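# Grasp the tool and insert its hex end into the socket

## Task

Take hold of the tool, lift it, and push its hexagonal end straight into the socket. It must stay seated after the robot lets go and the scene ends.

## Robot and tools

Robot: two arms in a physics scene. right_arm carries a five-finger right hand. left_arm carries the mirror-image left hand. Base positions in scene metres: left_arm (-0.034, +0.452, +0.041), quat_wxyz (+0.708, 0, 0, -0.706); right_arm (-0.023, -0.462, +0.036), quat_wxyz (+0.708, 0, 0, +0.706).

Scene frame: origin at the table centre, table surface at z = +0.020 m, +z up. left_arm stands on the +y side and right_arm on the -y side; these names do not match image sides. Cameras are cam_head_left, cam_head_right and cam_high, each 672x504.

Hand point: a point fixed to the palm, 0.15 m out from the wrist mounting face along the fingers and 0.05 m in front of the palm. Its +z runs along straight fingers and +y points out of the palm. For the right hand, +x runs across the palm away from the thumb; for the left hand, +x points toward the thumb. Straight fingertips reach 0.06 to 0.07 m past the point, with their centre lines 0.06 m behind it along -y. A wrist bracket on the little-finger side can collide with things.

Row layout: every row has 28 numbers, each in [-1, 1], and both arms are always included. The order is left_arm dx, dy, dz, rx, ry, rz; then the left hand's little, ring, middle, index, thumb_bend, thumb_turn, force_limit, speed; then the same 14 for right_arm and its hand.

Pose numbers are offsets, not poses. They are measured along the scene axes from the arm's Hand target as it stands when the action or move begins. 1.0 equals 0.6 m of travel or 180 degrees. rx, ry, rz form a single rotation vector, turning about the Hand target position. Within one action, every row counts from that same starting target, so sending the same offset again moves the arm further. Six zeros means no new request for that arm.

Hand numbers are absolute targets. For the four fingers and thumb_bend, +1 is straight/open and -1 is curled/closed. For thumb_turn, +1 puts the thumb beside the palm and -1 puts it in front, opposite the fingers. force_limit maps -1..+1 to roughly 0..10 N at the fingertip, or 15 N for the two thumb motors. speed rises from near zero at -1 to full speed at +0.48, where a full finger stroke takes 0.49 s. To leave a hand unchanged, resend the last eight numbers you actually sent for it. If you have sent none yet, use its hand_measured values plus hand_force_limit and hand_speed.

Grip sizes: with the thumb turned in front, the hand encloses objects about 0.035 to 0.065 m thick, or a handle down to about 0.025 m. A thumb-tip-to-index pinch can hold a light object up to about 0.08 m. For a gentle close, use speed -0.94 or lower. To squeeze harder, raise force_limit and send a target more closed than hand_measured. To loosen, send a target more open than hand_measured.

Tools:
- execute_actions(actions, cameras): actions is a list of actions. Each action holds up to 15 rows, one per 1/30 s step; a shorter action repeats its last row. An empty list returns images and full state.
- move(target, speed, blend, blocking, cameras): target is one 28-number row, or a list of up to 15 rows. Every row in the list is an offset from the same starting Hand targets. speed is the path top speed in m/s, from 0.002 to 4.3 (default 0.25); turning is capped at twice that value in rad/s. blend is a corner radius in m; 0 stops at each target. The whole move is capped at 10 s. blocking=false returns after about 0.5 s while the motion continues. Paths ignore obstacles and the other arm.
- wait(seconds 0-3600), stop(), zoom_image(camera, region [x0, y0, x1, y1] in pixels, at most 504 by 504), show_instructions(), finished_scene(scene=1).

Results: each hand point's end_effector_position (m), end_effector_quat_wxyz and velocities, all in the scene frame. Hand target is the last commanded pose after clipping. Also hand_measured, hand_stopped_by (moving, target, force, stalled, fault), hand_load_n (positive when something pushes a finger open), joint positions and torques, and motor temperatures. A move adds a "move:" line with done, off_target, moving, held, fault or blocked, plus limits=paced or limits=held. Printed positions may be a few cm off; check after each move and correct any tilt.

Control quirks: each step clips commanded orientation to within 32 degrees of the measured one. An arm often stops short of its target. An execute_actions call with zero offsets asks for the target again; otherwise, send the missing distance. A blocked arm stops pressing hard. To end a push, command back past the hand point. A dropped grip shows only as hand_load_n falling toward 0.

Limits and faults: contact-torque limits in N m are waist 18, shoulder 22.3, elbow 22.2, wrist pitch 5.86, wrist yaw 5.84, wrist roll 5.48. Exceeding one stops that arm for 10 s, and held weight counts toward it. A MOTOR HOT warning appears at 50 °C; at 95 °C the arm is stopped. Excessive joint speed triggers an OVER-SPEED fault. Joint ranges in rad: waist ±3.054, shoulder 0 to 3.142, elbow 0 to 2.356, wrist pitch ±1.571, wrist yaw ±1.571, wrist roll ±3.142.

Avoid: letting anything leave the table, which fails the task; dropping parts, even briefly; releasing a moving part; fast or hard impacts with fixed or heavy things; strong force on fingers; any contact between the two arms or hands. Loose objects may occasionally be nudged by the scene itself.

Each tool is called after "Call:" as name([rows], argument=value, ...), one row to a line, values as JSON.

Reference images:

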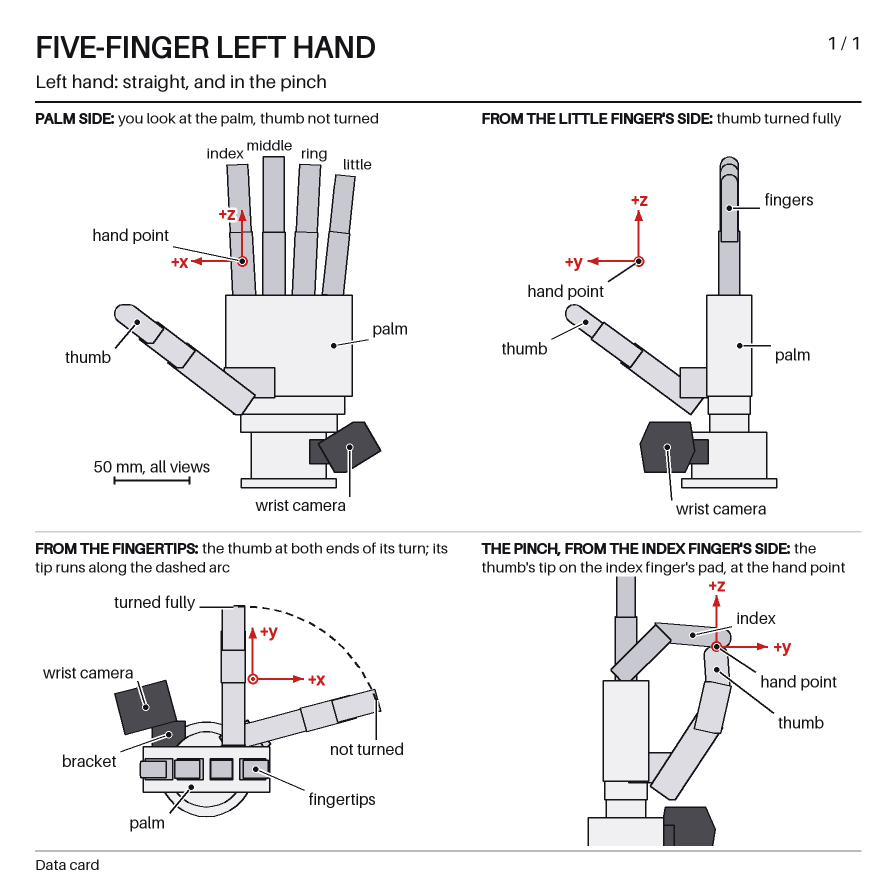

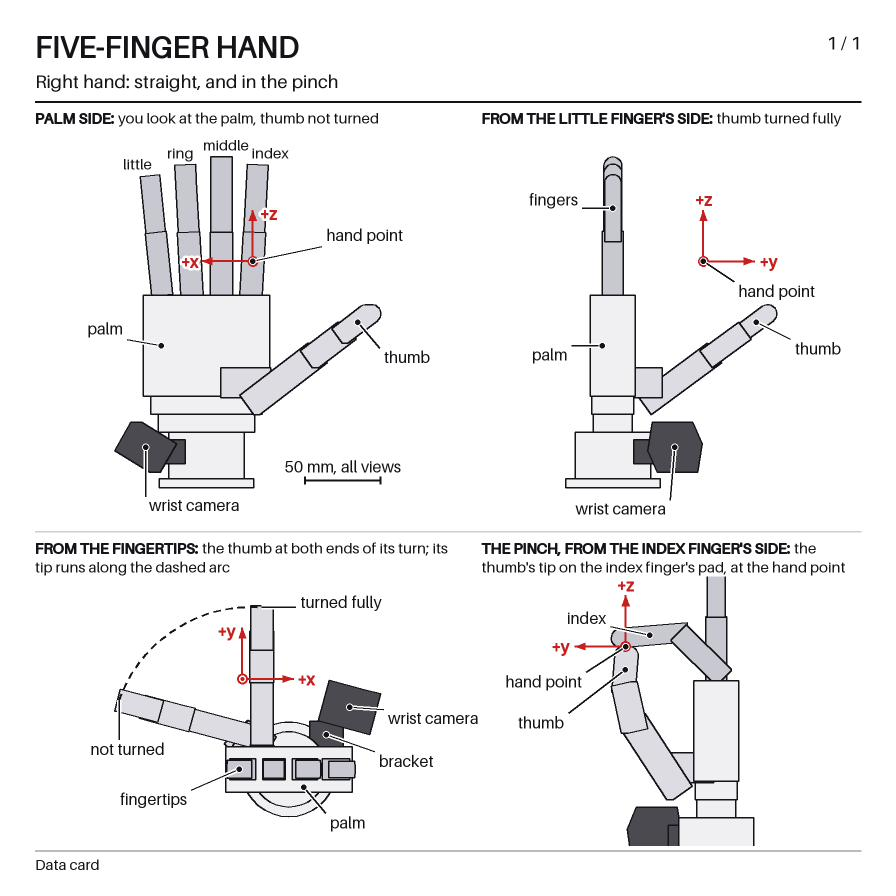

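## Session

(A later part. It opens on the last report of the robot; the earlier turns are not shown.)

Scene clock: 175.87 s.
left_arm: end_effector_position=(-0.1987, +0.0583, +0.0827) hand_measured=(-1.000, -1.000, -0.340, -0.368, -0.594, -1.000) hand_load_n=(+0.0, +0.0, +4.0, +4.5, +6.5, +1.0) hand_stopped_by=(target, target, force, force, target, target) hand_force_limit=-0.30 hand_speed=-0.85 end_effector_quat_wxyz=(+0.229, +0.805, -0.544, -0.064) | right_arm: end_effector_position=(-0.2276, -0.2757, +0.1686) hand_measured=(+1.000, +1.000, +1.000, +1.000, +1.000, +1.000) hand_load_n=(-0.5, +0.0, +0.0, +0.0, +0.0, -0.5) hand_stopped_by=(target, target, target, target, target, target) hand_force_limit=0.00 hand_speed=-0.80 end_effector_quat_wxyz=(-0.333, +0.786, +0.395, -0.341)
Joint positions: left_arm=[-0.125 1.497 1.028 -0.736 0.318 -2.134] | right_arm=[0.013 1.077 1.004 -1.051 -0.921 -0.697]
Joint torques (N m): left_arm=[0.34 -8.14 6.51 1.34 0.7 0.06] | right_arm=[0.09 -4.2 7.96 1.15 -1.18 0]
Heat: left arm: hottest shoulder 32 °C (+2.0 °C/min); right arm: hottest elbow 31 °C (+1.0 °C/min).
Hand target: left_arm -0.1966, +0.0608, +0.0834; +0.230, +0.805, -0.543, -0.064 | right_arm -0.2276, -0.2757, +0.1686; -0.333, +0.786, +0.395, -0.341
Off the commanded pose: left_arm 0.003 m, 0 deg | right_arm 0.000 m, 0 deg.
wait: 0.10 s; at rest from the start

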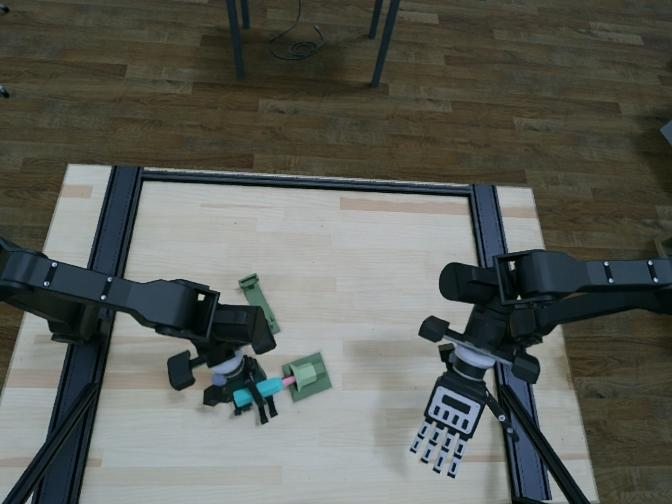

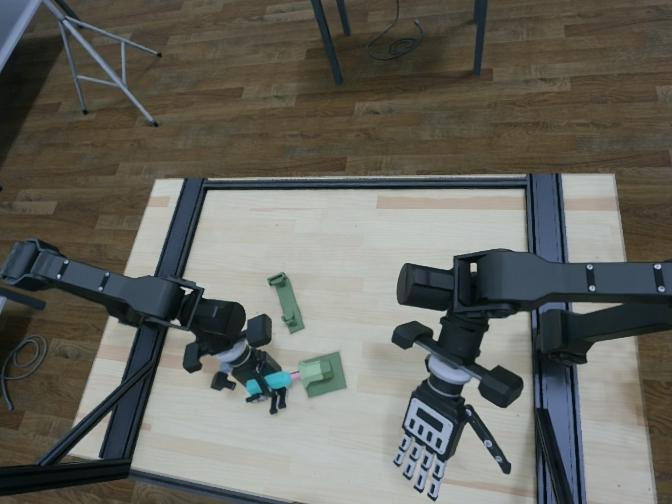

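Call:
move(target=[0.0015,-0.0165,-0.0007,0,0,0,-1,-1,-0.95,-0.95,-0.6,-1,-0.3,-0.85,0,0,0,0,0,0,1,1,1,1,1,1,0,-0.8], speed=0.02, cameras=["cam_head_left","cam_head_right"])

Call:
zoom_image(camera="cam_head_left", region=[276, 360, 316, 390])

Call:
zoom_image(camera="cam_head_right", region=[285, 358, 325, 388])

Scene clock: 177.20 s.
left_arm: end_effector_position=(-0.1975, +0.0549, +0.0826) hand_measured=(-1.000, -1.000, -0.340, -0.368, -0.594, -1.000) hand_load_n=(+0.0, +0.0, +4.0, +4.5, +6.5, +1.0) hand_stopped_by=(target, target, force, force, target, target) hand_force_limit=-0.30 hand_speed=-0.85 end_effector_quat_wxyz=(+0.229, +0.804, -0.544, -0.064) | right_arm: end_effector_position=(-0.2276, -0.2757, +0.1686) hand_measured=(+1.000, +1.000, +1.000, +1.000, +1.000, +1.000) hand_load_n=(+0.0, +0.0, +0.0, +0.0, +0.0, -0.5) hand_stopped_by=(target, target, target, target, target, target) hand_force_limit=0.00 hand_speed=-0.80 end_effector_quat_wxyz=(-0.333, +0.786, +0.395, -0.341)
Joint positions: left_arm=[-0.118 1.51 1.039 -0.736 0.322 -2.126] | right_arm=[0.013 1.077 1.004 -1.051 -0.921 -0.697]
Joint torques (N m): left_arm=[0.36 -5.78 9.32 1.51 0.67 0.05] | right_arm=[0.07 -4.11 7.92 1.13 -1.18 -0.01]
Heat: left arm: hottest shoulder 32 °C (+2.0 °C/min); right arm: hottest elbow 31 °C (+1.0 °C/min).
Hand target: left_arm -0.1958, +0.0509, +0.0829; +0.230, +0.805, -0.543, -0.064 | right_arm -0.2276, -0.2757, +0.1686; -0.333, +0.786, +0.395, -0.341
Off the commanded pose: left_arm 0.004 m, 0 deg | right_arm 0.000 m, 0 deg.
move: done

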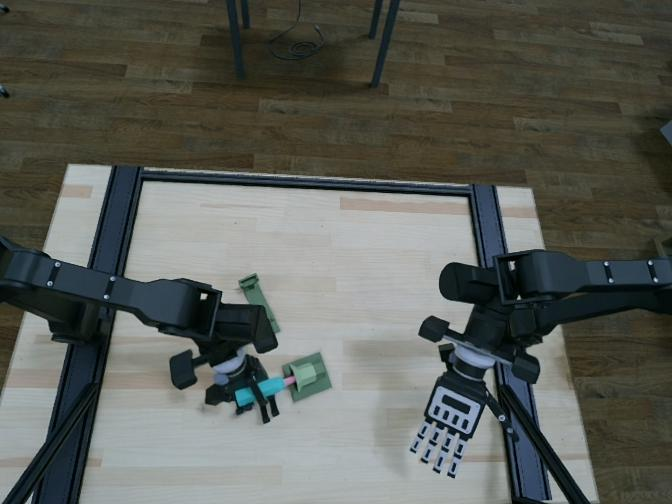

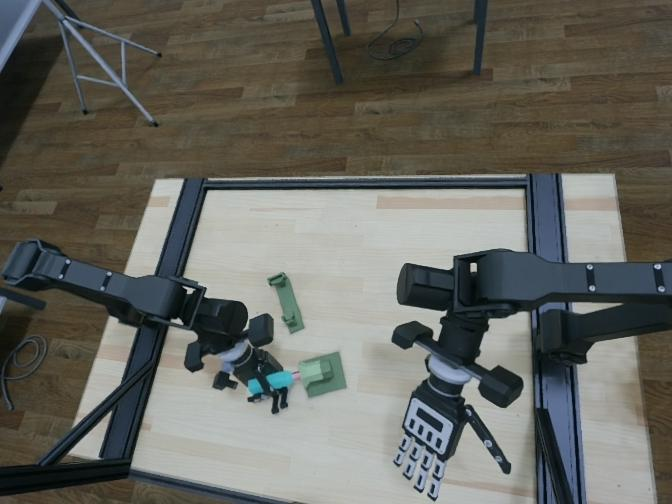

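Scaled by 12.600 from the camera's image (finer frame: 960x720).

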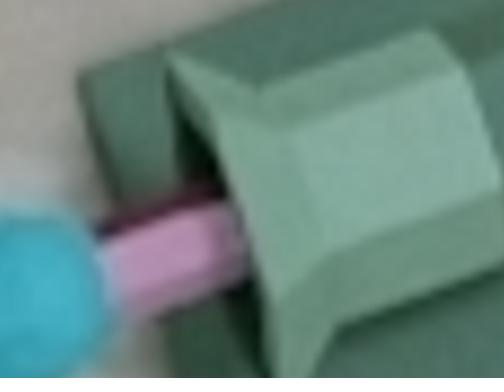

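Scaled by 12.600 from the camera's image (finer frame: 960x720).

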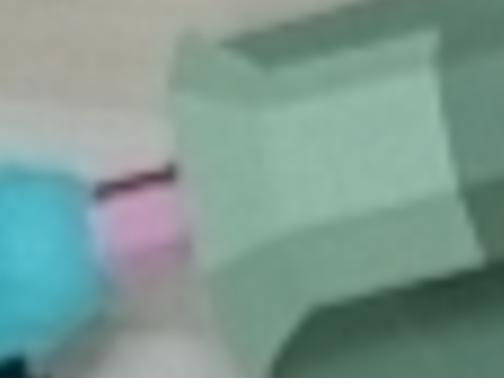

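Call:
move(target=[0.0045,-0.009,-0.001,0,0,0,-1,-1,-0.95,-0.95,-0.6,-1,-0.3,-0.85,0,0,0,0,0,0,1,1,1,1,1,1,0,-0.8], speed=0.02, cameras=["cam_head_left","cam_head_right"])

Call:
zoom_image(camera="cam_head_left", region=[276, 360, 316, 390])

Call:
zoom_image(camera="cam_head_right", region=[285, 358, 325, 388])

Scene clock: 178.03 s.
left_arm: end_effector_position=(-0.1956, +0.0496, +0.0827) hand_measured=(-1.000, -1.000, -0.340, -0.368, -0.594, -1.000) hand_load_n=(+0.0, +0.0, +4.0, +4.5, +6.5, +1.0) hand_stopped_by=(target, target, force, force, target, target) hand_force_limit=-0.30 hand_speed=-0.85 end_effector_quat_wxyz=(+0.230, +0.804, -0.545, -0.065) | right_arm: end_effector_position=(-0.2276, -0.2757, +0.1686) hand_measured=(+1.000, +1.000, +1.000, +1.000, +1.000, +1.000) hand_load_n=(+0.0, +0.0, +0.0, +0.0, +0.0, +0.0) hand_stopped_by=(target, target, target, target, target, target) hand_force_limit=0.00 hand_speed=-0.80 end_effector_quat_wxyz=(-0.333, +0.786, +0.395, -0.341)
Joint positions: left_arm=[-0.107 1.53 1.057 -0.736 0.328 -2.115] | right_arm=[0.013 1.077 1.004 -1.051 -0.921 -0.697]
Joint torques (N m): left_arm=[0.45 -5.76 9.37 1.45 0.62 0.05] | right_arm=[0.05 -4.08 8.03 1.12 -1.18 0.02]
Heat: left arm: hottest elbow 33 °C (+4.1 °C/min); right arm: hottest elbow 31 °C (+1.0 °C/min).
Hand target: left_arm -0.1931, +0.0455, +0.0823; +0.230, +0.805, -0.543, -0.064 | right_arm -0.2276, -0.2757, +0.1686; -0.333, +0.786, +0.395, -0.341
Off the commanded pose: left_arm 0.005 m, 0 deg | right_arm 0.000 m, 0 deg.
move: done

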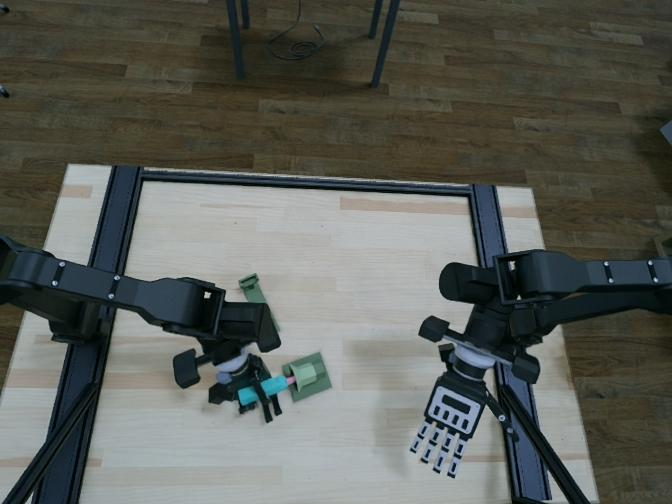

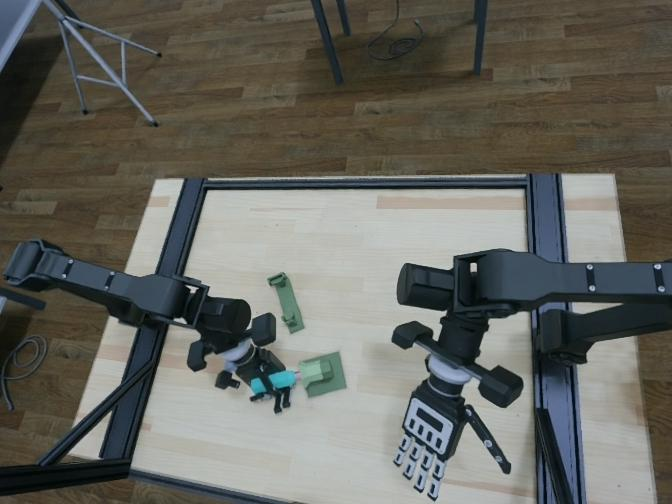

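Scaled by 12.600 from the camera's image (finer frame: 960x720).

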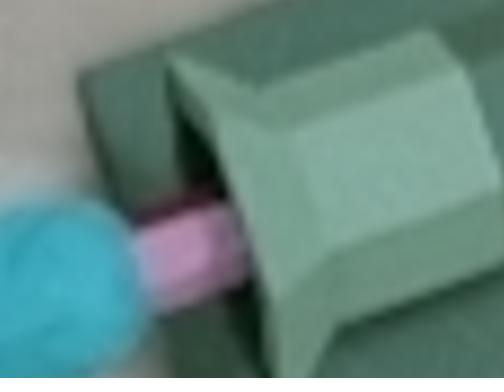

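Scaled by 12.600 from the camera's image (finer frame: 960x720).

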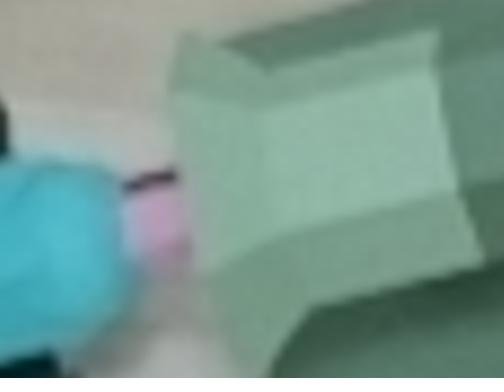

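Call:
move(target=[0.0042,-0.0092,-0.0005,0,0,0,-1,-1,-0.95,-0.95,-0.6,-1,-0.3,-0.85,0,0,0,0,0,0,1,1,1,1,1,1,0,-0.8], speed=0.02, cameras=["cam_head_left","cam_head_right"])

Call:
zoom_image(camera="cam_head_left", region=[276, 360, 316, 390])

Call:
zoom_image(camera="cam_head_right", region=[285, 358, 325, 388])

Scene clock: 178.97 s.
left_arm: end_effector_position=(-0.1950, +0.0480, +0.0820) hand_measured=(-1.000, -1.000, -0.340, -0.368, -0.594, -1.000) hand_load_n=(+0.0, +0.0, +4.0, +4.0, +7.0, +1.0) hand_stopped_by=(target, target, force, force, target, target) hand_force_limit=-0.30 hand_speed=-0.85 end_effector_quat_wxyz=(+0.228, +0.804, -0.545, -0.070) | right_arm: end_effector_position=(-0.2276, -0.2757, +0.1686) hand_measured=(+1.000, +1.000, +1.000, +1.000, +1.000, +1.000) hand_load_n=(+0.0, +0.0, +0.0, +0.0, -0.5, +0.0) hand_stopped_by=(target, target, target, target, target, target) hand_force_limit=0.00 hand_speed=-0.80 end_effector_quat_wxyz=(-0.333, +0.786, +0.395, -0.341)
Joint positions: left_arm=[-0.099 1.547 1.073 -0.746 0.338 -2.106] | right_arm=[0.013 1.077 1.004 -1.051 -0.921 -0.697]
Joint torques (N m): left_arm=[0.62 -5.5 9.83 2.08 0.38 0.09] | right_arm=[0.17 -4.08 7.99 1.12 -1.19 0.02]
Heat: left arm: hottest elbow 33 °C (+4.0 °C/min); right arm: hottest elbow 31 °C (+1.0 °C/min).
Hand target: left_arm -0.1906, +0.0400, +0.0821; +0.230, +0.805, -0.543, -0.064 | right_arm -0.2276, -0.2757, +0.1686; -0.333, +0.786, +0.395, -0.341
Off the commanded pose: left_arm 0.009 m, 1 deg | right_arm 0.000 m, 0 deg.
move: off_target (left_arm)

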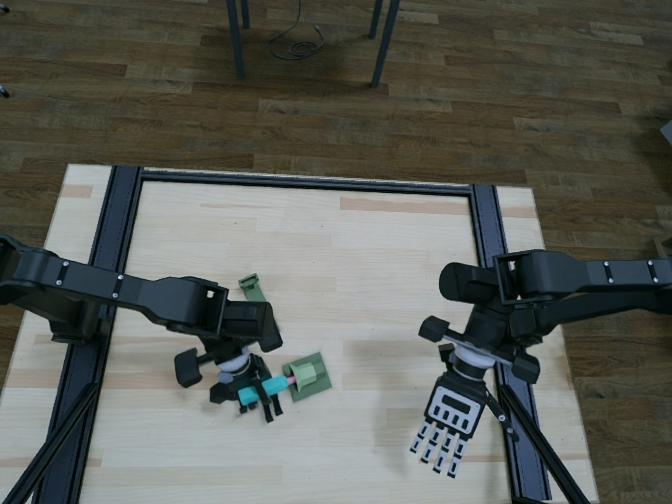

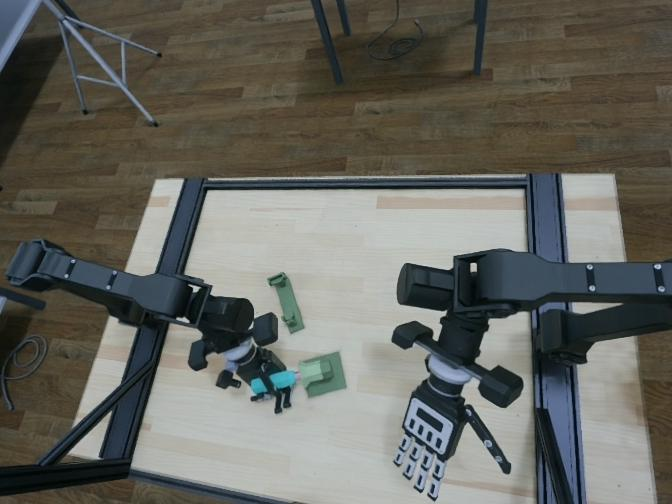

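Scaled by 12.600 from the camera's image (finer frame: 960x720).

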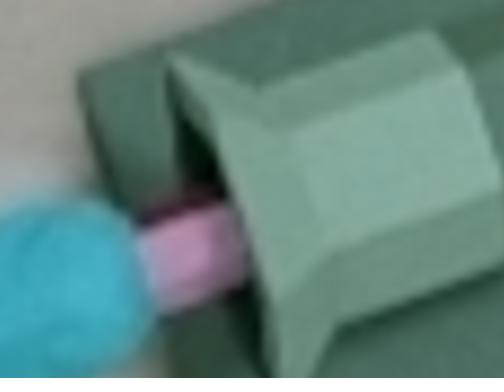

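Scaled by 12.600 from the camera's image (finer frame: 960x720).

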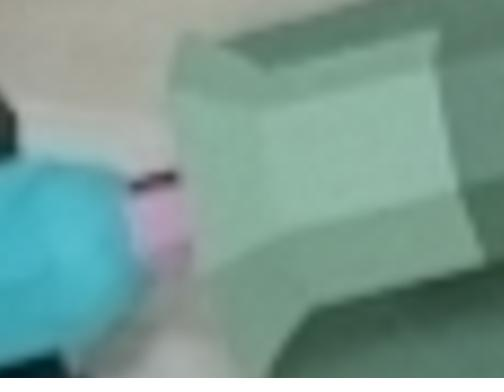

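Call:
move(target=[-0.0025,0.0078,0,0,0,0,-1,-1,-0.95,-0.95,-0.6,-1,-0.3,-0.85,0,0,0,0,0,0,1,1,1,1,1,1,0,-0.8], speed=0.02)

Scene clock: 180.77 s.
left_arm: end_effector_position=(-0.1950, +0.0479, +0.0820) hand_measured=(-1.000, -1.000, -0.340, -0.368, -0.594, -1.000) hand_load_n=(+0.0, +0.0, +4.0, +4.5, +6.5, +0.5) hand_stopped_by=(target, target, force, force, target, target) hand_force_limit=-0.30 hand_speed=-0.85 end_effector_quat_wxyz=(+0.228, +0.804, -0.545, -0.070) | right_arm: end_effector_position=(-0.2276, -0.2757, +0.1686) hand_measured=(+1.000, +1.000, +1.000, +1.000, +1.000, +1.000) hand_load_n=(+0.0, +0.0, +0.0, +0.0, +0.0, -0.5) hand_stopped_by=(target, target, target, target, target, target) hand_force_limit=0.00 hand_speed=-0.80 end_effector_quat_wxyz=(-0.333, +0.786, +0.395, -0.341)
Joint positions: left_arm=[-0.099 1.547 1.073 -0.746 0.338 -2.107] | right_arm=[0.013 1.077 1.004 -1.051 -0.921 -0.697]
Joint torques (N m): left_arm=[0.05 -7.22 7.67 2.22 0.27 -0.09] | right_arm=[-0.01 -4.12 7.91 1.13 -1.18 0.01]
Heat: left arm: hottest elbow 33 °C (+4.0 °C/min); right arm: hottest elbow 31 °C (+1.0 °C/min).
Hand target: left_arm -0.1920, +0.0446, +0.0821; +0.230, +0.805, -0.543, -0.064 | right_arm -0.2276, -0.2757, +0.1686; -0.333, +0.786, +0.395, -0.341
Off the commanded pose: left_arm 0.004 m, 1 deg | right_arm 0.000 m, 0 deg.
move: done

Call:
move(target=[0,0,0,0,0,0,-1,-1,-0.95,-0.95,-0.52,-1,-0.3,-0.85,0,0,0,0,0,0,1,1,1,1,1,1,0,-0.8], cameras=["cam_head_left","cam_head_right"])

Call:
zoom_image(camera="cam_head_left", region=[276, 360, 316, 390])

Call:
zoom_image(camera="cam_head_right", region=[285, 358, 325, 388])

Call:
zoom_image(camera="cam_head_left", region=[225, 355, 325, 430])

Call:
zoom_image(camera="cam_head_right", region=[240, 350, 340, 425])

Scene clock: 181.63 s.
left_arm: end_effector_position=(-0.1950, +0.0479, +0.0820) hand_measured=(-1.000, -1.000, -0.340, -0.368, -0.520, -1.000) hand_load_n=(-0.5, +0.0, +4.0, +4.5, +0.0, +0.5) hand_stopped_by=(target, target, force, force, target, target) hand_force_limit=-0.30 hand_speed=-0.85 end_effector_quat_wxyz=(+0.228, +0.804, -0.545, -0.070) | right_arm: end_effector_position=(-0.2276, -0.2757, +0.1686) hand_measured=(+1.000, +1.000, +1.000, +1.000, +1.000, +1.000) hand_load_n=(-0.5, +0.0, +0.0, +0.0, +0.0, +0.0) hand_stopped_by=(target, target, target, target, target, target) hand_force_limit=0.00 hand_speed=-0.80 end_effector_quat_wxyz=(-0.333, +0.786, +0.395, -0.341)
Joint positions: left_arm=[-0.099 1.547 1.073 -0.746 0.338 -2.107] | right_arm=[0.013 1.077 1.004 -1.051 -0.921 -0.697]
Joint torques (N m): left_arm=[0.04 -7.23 7.66 2.22 0.27 -0.1] | right_arm=[0.09 -4.1 7.85 1.14 -1.17 0.01]
Heat: left arm: hottest elbow 33 °C (+4.0 °C/min); right arm: hottest elbow 31 °C (+1.0 °C/min).
Hand target: left_arm -0.1920, +0.0447, +0.0821; +0.230, +0.805, -0.543, -0.064 | right_arm -0.2276, -0.2757, +0.1686; -0.333, +0.786, +0.395, -0.341
Off the commanded pose: left_arm 0.004 m, 1 deg | right_arm 0.000 m, 0 deg.
move: done

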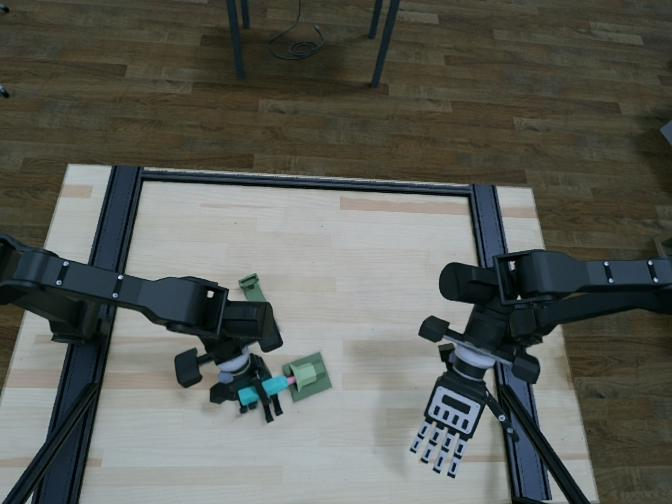

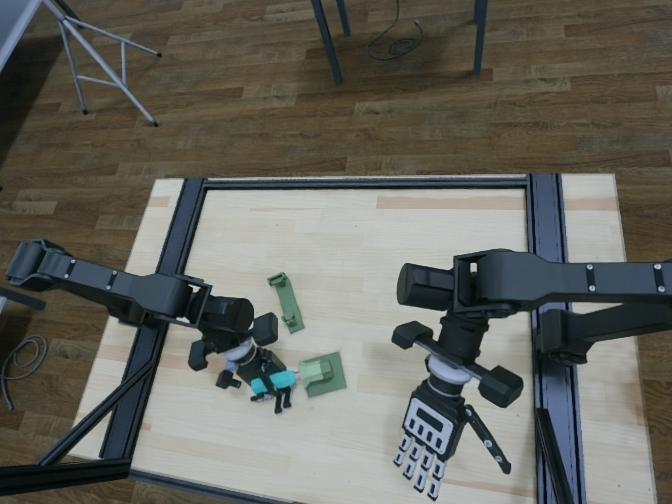

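Scaled by 12.600 from the camera's image (finer frame: 960x720).

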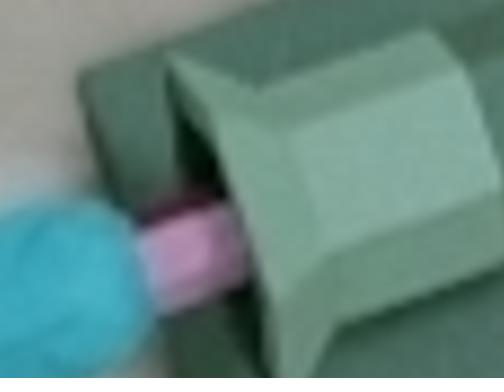

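Scaled by 12.600 from the camera's image (finer frame: 960x720).

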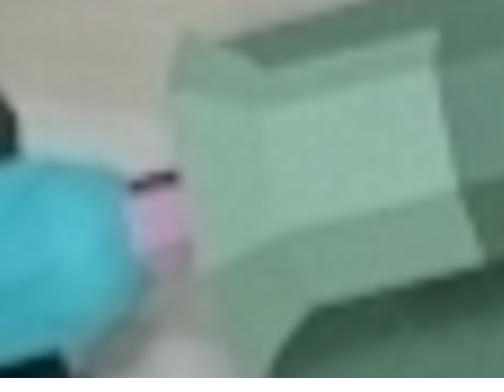

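Scaled by 5.040 from the camera's image (finer frame: 960x720).

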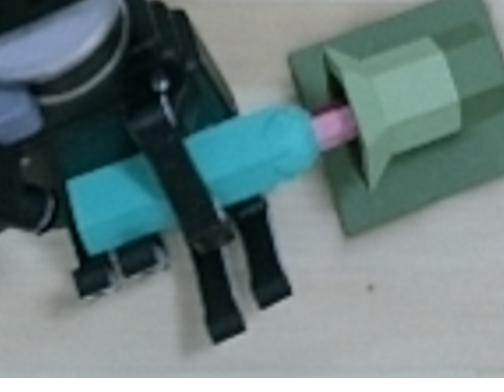

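Scaled by 5.040 from the camera's image (finer frame: 960x720).

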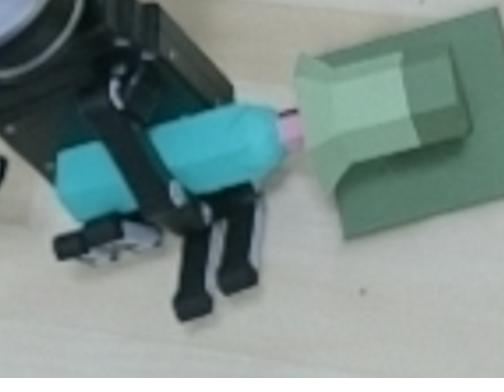

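Call:
zoom_image(camera="cam_head_left", region=[232, 380, 272, 410])

Call:
zoom_image(camera="cam_head_right", region=[245, 372, 285, 402])

Call:
zoom_image(camera="cam_head_left", region=[262, 368, 302, 398])

Call:
zoom_image(camera="cam_head_right", region=[270, 364, 310, 394])

Scaled by 12.600 from the camera's image (finer frame: 960x720).

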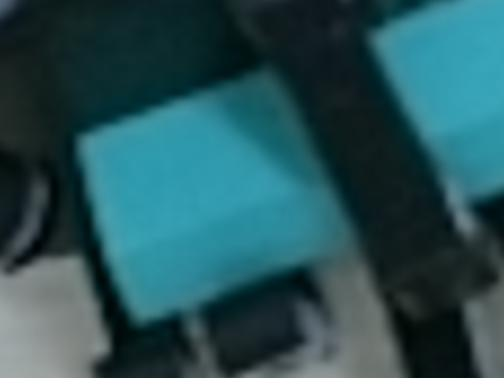

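Scaled by 12.600 from the camera's image (finer frame: 960x720).

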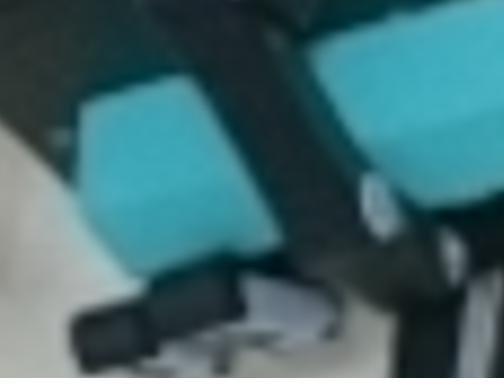

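Scaled by 12.600 from the camera's image (finer frame: 960x720).

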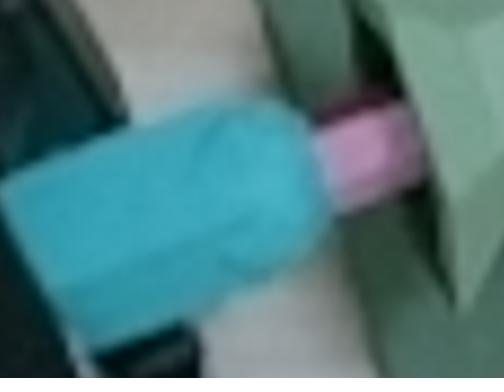

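Scaled by 12.600 from the camera's image (finer frame: 960x720).

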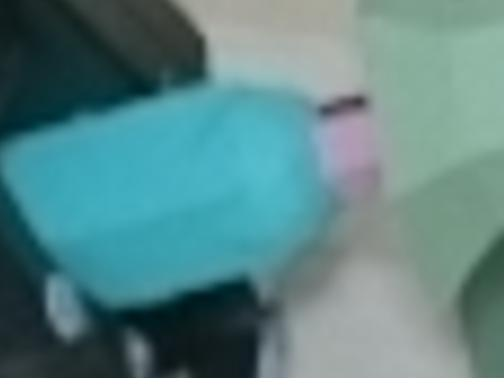

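Call:
move(target=[0,0,0,0,0,0,-1,-1,-0.28,-0.31,-0.52,-1,-0.3,-0.85,0,0,0,0,0,0,1,1,1,1,1,1,0,-0.8], cameras=["cam_head_left","cam_head_right"])

Call:
zoom_image(camera="cam_head_left", region=[262, 368, 302, 398])

Call:
zoom_image(camera="cam_head_right", region=[270, 364, 310, 394])

Call:
zoom_image(camera="cam_head_left", region=[232, 380, 272, 410])

Call:
zoom_image(camera="cam_head_right", region=[245, 372, 285, 402])

Scene clock: 183.73 s.
left_arm: end_effector_position=(-0.1950, +0.0479, +0.0820) hand_measured=(-1.000, -1.000, -0.280, -0.310, -0.520, -1.000) hand_load_n=(+0.0, +0.0, +0.0, +0.5, -0.5, +0.0) hand_stopped_by=(target, target, target, target, target, target) hand_force_limit=-0.30 hand_speed=-0.85 end_effector_quat_wxyz=(+0.228, +0.804, -0.544, -0.070) | right_arm: end_effector_position=(-0.2276, -0.2757, +0.1686) hand_measured=(+1.000, +1.000, +1.000, +1.000, +1.000, +1.000) hand_load_n=(+0.0, +0.0, +0.0, +0.0, +0.0, +0.0) hand_stopped_by=(target, target, target, target, target, target) hand_force_limit=0.00 hand_speed=-0.80 end_effector_quat_wxyz=(-0.333, +0.786, +0.395, -0.341)
Joint positions: left_arm=[-0.099 1.547 1.073 -0.746 0.338 -2.107] | right_arm=[0.013 1.077 1.004 -1.051 -0.921 -0.697]
Joint torques (N m): left_arm=[0.06 -7.23 7.67 2.22 0.27 -0.1] | right_arm=[-0.04 -4.18 7.82 1.14 -1.19 0]
Heat: left arm: hottest elbow 33 °C (+4.0 °C/min); right arm: hottest elbow 31 °C (+1.0 °C/min).
Hand target: left_arm -0.1920, +0.0447, +0.0821; +0.230, +0.806, -0.542, -0.064 | right_arm -0.2276, -0.2757, +0.1686; -0.333, +0.786, +0.395, -0.341
Off the commanded pose: left_arm 0.004 m, 1 deg | right_arm 0.000 m, 0 deg.
move: done

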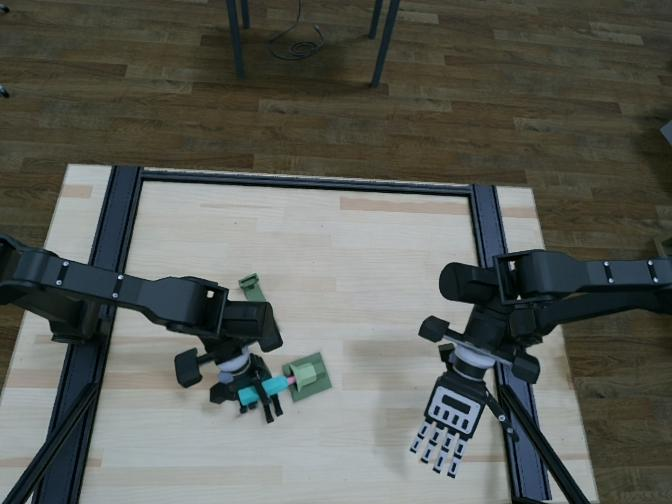

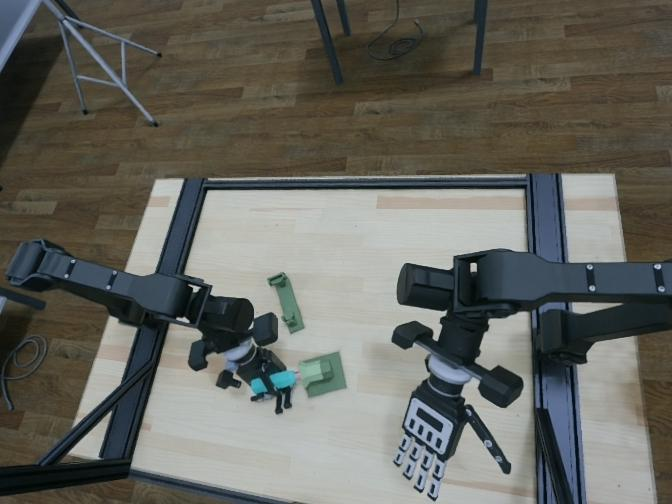

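Scaled by 12.600 from the camera's image (finer frame: 960x720).

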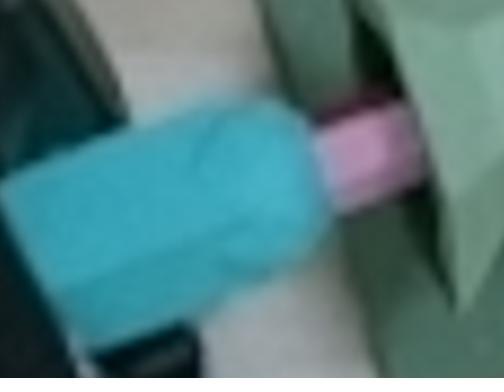

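Scaled by 12.600 from the camera's image (finer frame: 960x720).

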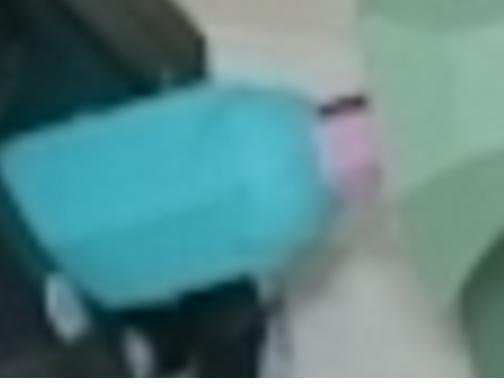

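Scaled by 12.600 from the camera's image (finer frame: 960x720).

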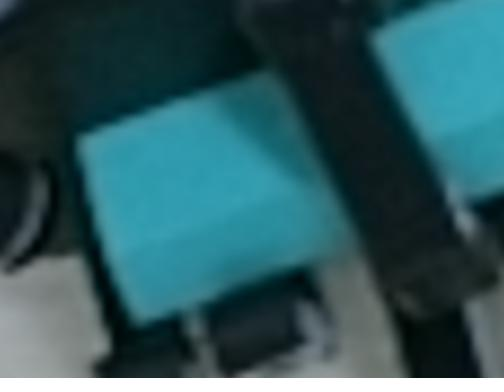

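Scaled by 12.600 from the camera's image (finer frame: 960x720).

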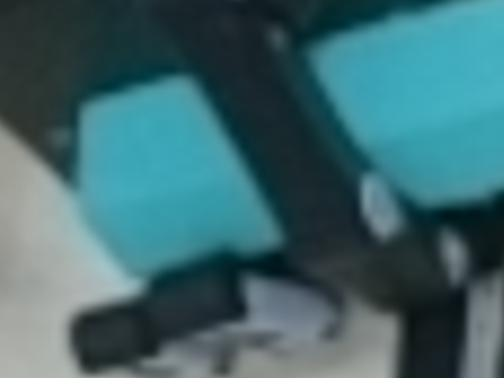

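Call:
move(target=[0,0,0,0,0,0,-1,-1,-0.94,-0.94,-0.62,-1,-0.1,-0.9,0,0,0,0,0,0,1,1,1,1,1,1,0,-0.8])

Scene clock: 185.57 s.
left_arm: end_effector_position=(-0.1951, +0.0471, +0.0825) hand_measured=(-1.000, -1.000, -0.352, -0.372, -0.590, -1.000) hand_load_n=(+0.0, +0.0, +5.0, +4.5, +6.5, +0.5) hand_stopped_by=(target, target, force, force, force, target) hand_force_limit=-0.10 hand_speed=-0.90 end_effector_quat_wxyz=(+0.229, +0.804, -0.545, -0.069) | right_arm: end_effector_position=(-0.2276, -0.2757, +0.1686) hand_measured=(+1.000, +1.000, +1.000, +1.000, +1.000, +1.000) hand_load_n=(+0.0, -0.5, +0.0, +0.0, +0.0, -0.5) hand_stopped_by=(target, target, target, target, target, target) hand_force_limit=0.00 hand_speed=-0.80 end_effector_quat_wxyz=(-0.333, +0.786, +0.395, -0.341)
Joint positions: left_arm=[-0.099 1.547 1.073 -0.743 0.338 -2.107] | right_arm=[0.013 1.077 1.004 -1.051 -0.921 -0.697]
Joint torques (N m): left_arm=[0.04 -7.23 7.68 1.99 0.27 -0.09] | right_arm=[0 -4.15 7.87 1.15 -1.22 0.02]
Heat: left arm: hottest elbow 33 °C (+3.0 °C/min); right arm: hottest elbow 31 °C (+1.0 °C/min).
Hand target: left_arm -0.1920, +0.0446, +0.0821; +0.230, +0.805, -0.542, -0.064 | right_arm -0.2276, -0.2757, +0.1686; -0.333, +0.786, +0.395, -0.341
Off the commanded pose: left_arm 0.004 m, 1 deg | right_arm 0.000 m, 0 deg.
move: done

Call:
move(target=[0.0034,-0.0098,0,0,0,0,-1,-1,-0.94,-0.94,-0.62,-1,-0.1,-0.9,0,0,0,0,0,0,1,1,1,1,1,1,0,-0.8], speed=0.02, cameras=["cam_head_left","cam_head_right"])

Call:
zoom_image(camera="cam_head_left", region=[262, 368, 302, 398])

Call:
zoom_image(camera="cam_head_right", region=[270, 364, 310, 394])

Scene clock: 186.57 s.
left_arm: end_effector_position=(-0.1941, +0.0449, +0.0825) hand_measured=(-1.000, -1.000, -0.352, -0.372, -0.590, -1.000) hand_load_n=(+0.0, +0.0, +5.5, +4.5, +6.5, +1.0) hand_stopped_by=(target, target, force, force, force, target) hand_force_limit=-0.10 hand_speed=-0.90 end_effector_quat_wxyz=(+0.230, +0.804, -0.545, -0.068) | right_arm: end_effector_position=(-0.2276, -0.2757, +0.1686) hand_measured=(+1.000, +1.000, +1.000, +1.000, +1.000, +1.000) hand_load_n=(+0.0, +0.0, +0.0, +0.0, +0.0, -0.5) hand_stopped_by=(target, target, target, target, target, target) hand_force_limit=0.00 hand_speed=-0.80 end_effector_quat_wxyz=(-0.333, +0.786, +0.395, -0.341)
Joint positions: left_arm=[-0.095 1.554 1.079 -0.743 0.338 -2.103] | right_arm=[0.013 1.077 1.004 -1.051 -0.921 -0.697]
Joint torques (N m): left_arm=[0.48 -5.75 9.48 1.78 0.39 0.08] | right_arm=[0.11 -4.16 7.71 1.16 -1.2 -0.02]
Heat: left arm: hottest elbow 34 °C (+4.0 °C/min); right arm: hottest elbow 31 °C (+1.0 °C/min).
Hand target: left_arm -0.1901, +0.0388, +0.0820; +0.230, +0.805, -0.543, -0.064 | right_arm -0.2276, -0.2757, +0.1686; -0.333, +0.786, +0.395, -0.341
Off the commanded pose: left_arm 0.007 m, 1 deg | right_arm 0.000 m, 0 deg.
move: done

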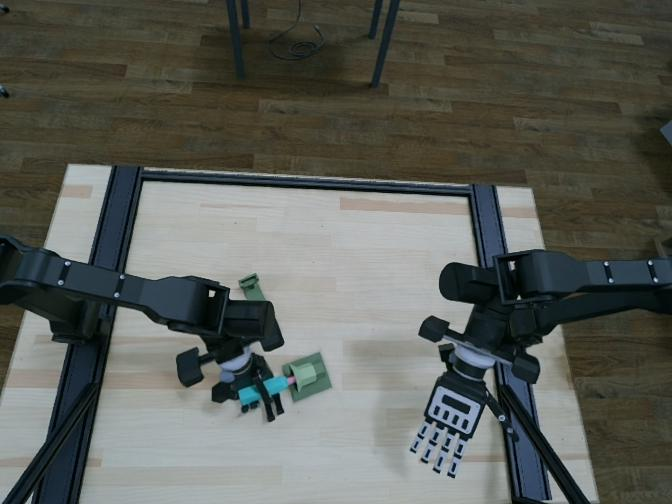

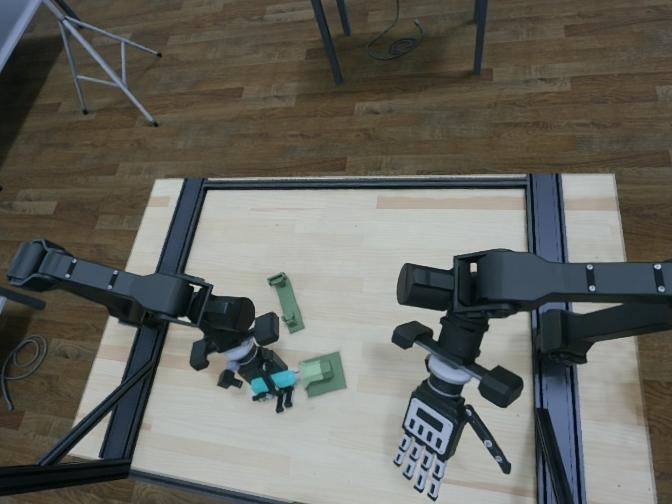

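Scaled by 12.600 from the camera's image (finer frame: 960x720).

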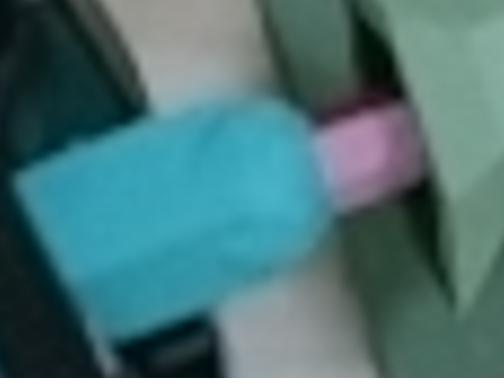

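Scaled by 12.600 from the camera's image (finer frame: 960x720).

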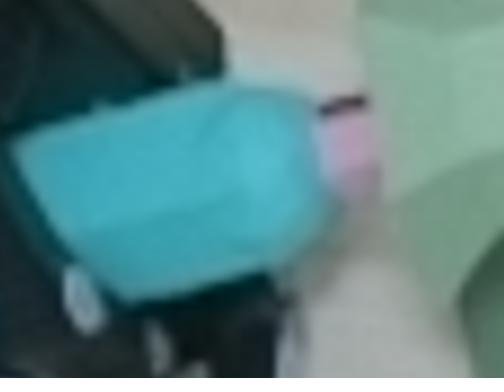

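Call:
move([
  [-0.0048,0.0075,0,0,0,0,-1,-1,-0.94,-0.94,-0.62,-1,-0.1,-0.9,0,0,0,0,0,0,1,1,1,1,1,1,0,-0.8],
  [-0.0048,0.0075,0,0,0,0,-1,-1,-0.28,-0.31,-0.52,-1,-0.1,-0.85,0,0,0,0,0,0,1,1,1,1,1,1,0,-0.8],
], speed=0.02, cameras=["cam_head_left","cam_head_right"])

Call:
zoom_image(camera="cam_head_left", region=[262, 368, 302, 398])

Call:
zoom_image(camera="cam_head_left", region=[232, 380, 272, 410])

Scene clock: 189.77 s.
left_arm: end_effector_position=(-0.1947, +0.0448, +0.0824) hand_measured=(-1.000, -1.000, -0.280, -0.310, -0.520, -1.000) hand_load_n=(+0.0, +0.0, +0.0, +1.0, +0.0, +0.5) hand_stopped_by=(target, target, target, target, target, target) hand_force_limit=-0.10 hand_speed=-0.85 end_effector_quat_wxyz=(+0.229, +0.805, -0.543, -0.069) | right_arm: end_effector_position=(-0.2276, -0.2757, +0.1686) hand_measured=(+1.000, +1.000, +1.000, +1.000, +1.000, +1.000) hand_load_n=(+0.0, +0.0, +0.0, +0.0, +0.0, +0.0) hand_stopped_by=(target, target, target, target, target, target) hand_force_limit=0.00 hand_speed=-0.80 end_effector_quat_wxyz=(-0.333, +0.786, +0.395, -0.341)
Joint positions: left_arm=[-0.099 1.554 1.079 -0.743 0.336 -2.11] | right_arm=[0.013 1.077 1.004 -1.051 -0.921 -0.697]
Joint torques (N m): left_arm=[-0.18 -7.42 7.47 2.01 0.31 -0.08] | right_arm=[0.05 -4.14 8 1.15 -1.2 0.02]
Heat: left arm: hottest elbow 33 °C (+3.0 °C/min); right arm: hottest elbow 31 °C (+1.0 °C/min).
Hand target: left_arm -0.1929, +0.0434, +0.0820; +0.230, +0.805, -0.543, -0.064 | right_arm -0.2276, -0.2757, +0.1686; -0.333, +0.786, +0.395, -0.341
Off the commanded pose: left_arm 0.002 m, 1 deg | right_arm 0.000 m, 0 deg.
move: done

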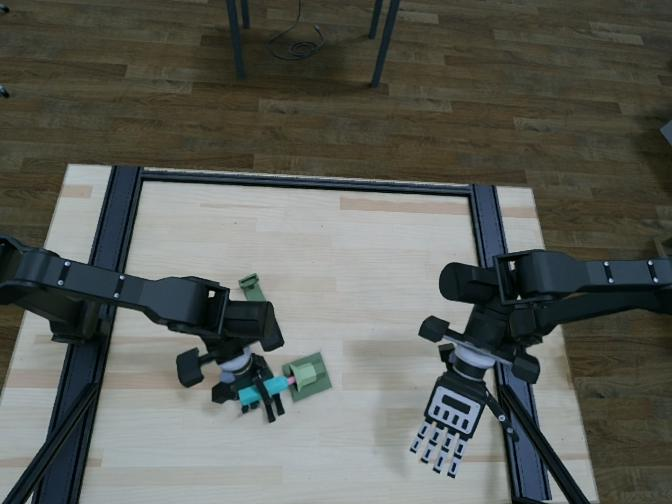

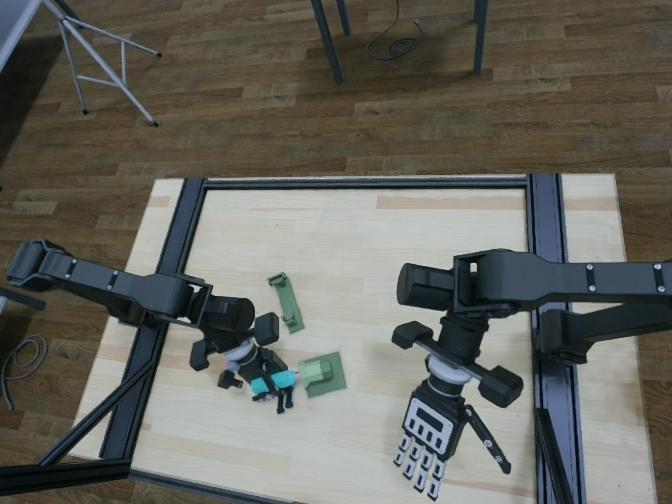

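Scaled by 12.600 from the camera's image (finer frame: 960x720).

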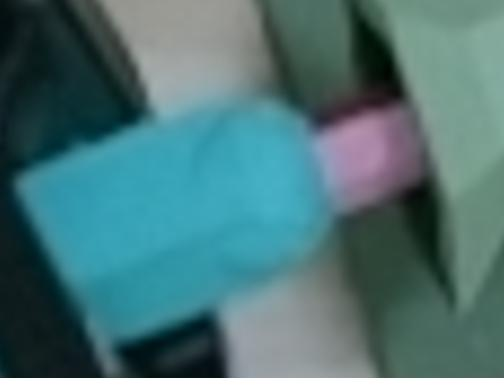

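Scaled by 12.600 from the camera's image (finer frame: 960x720).

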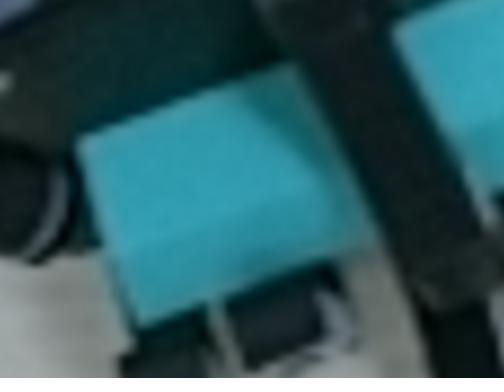

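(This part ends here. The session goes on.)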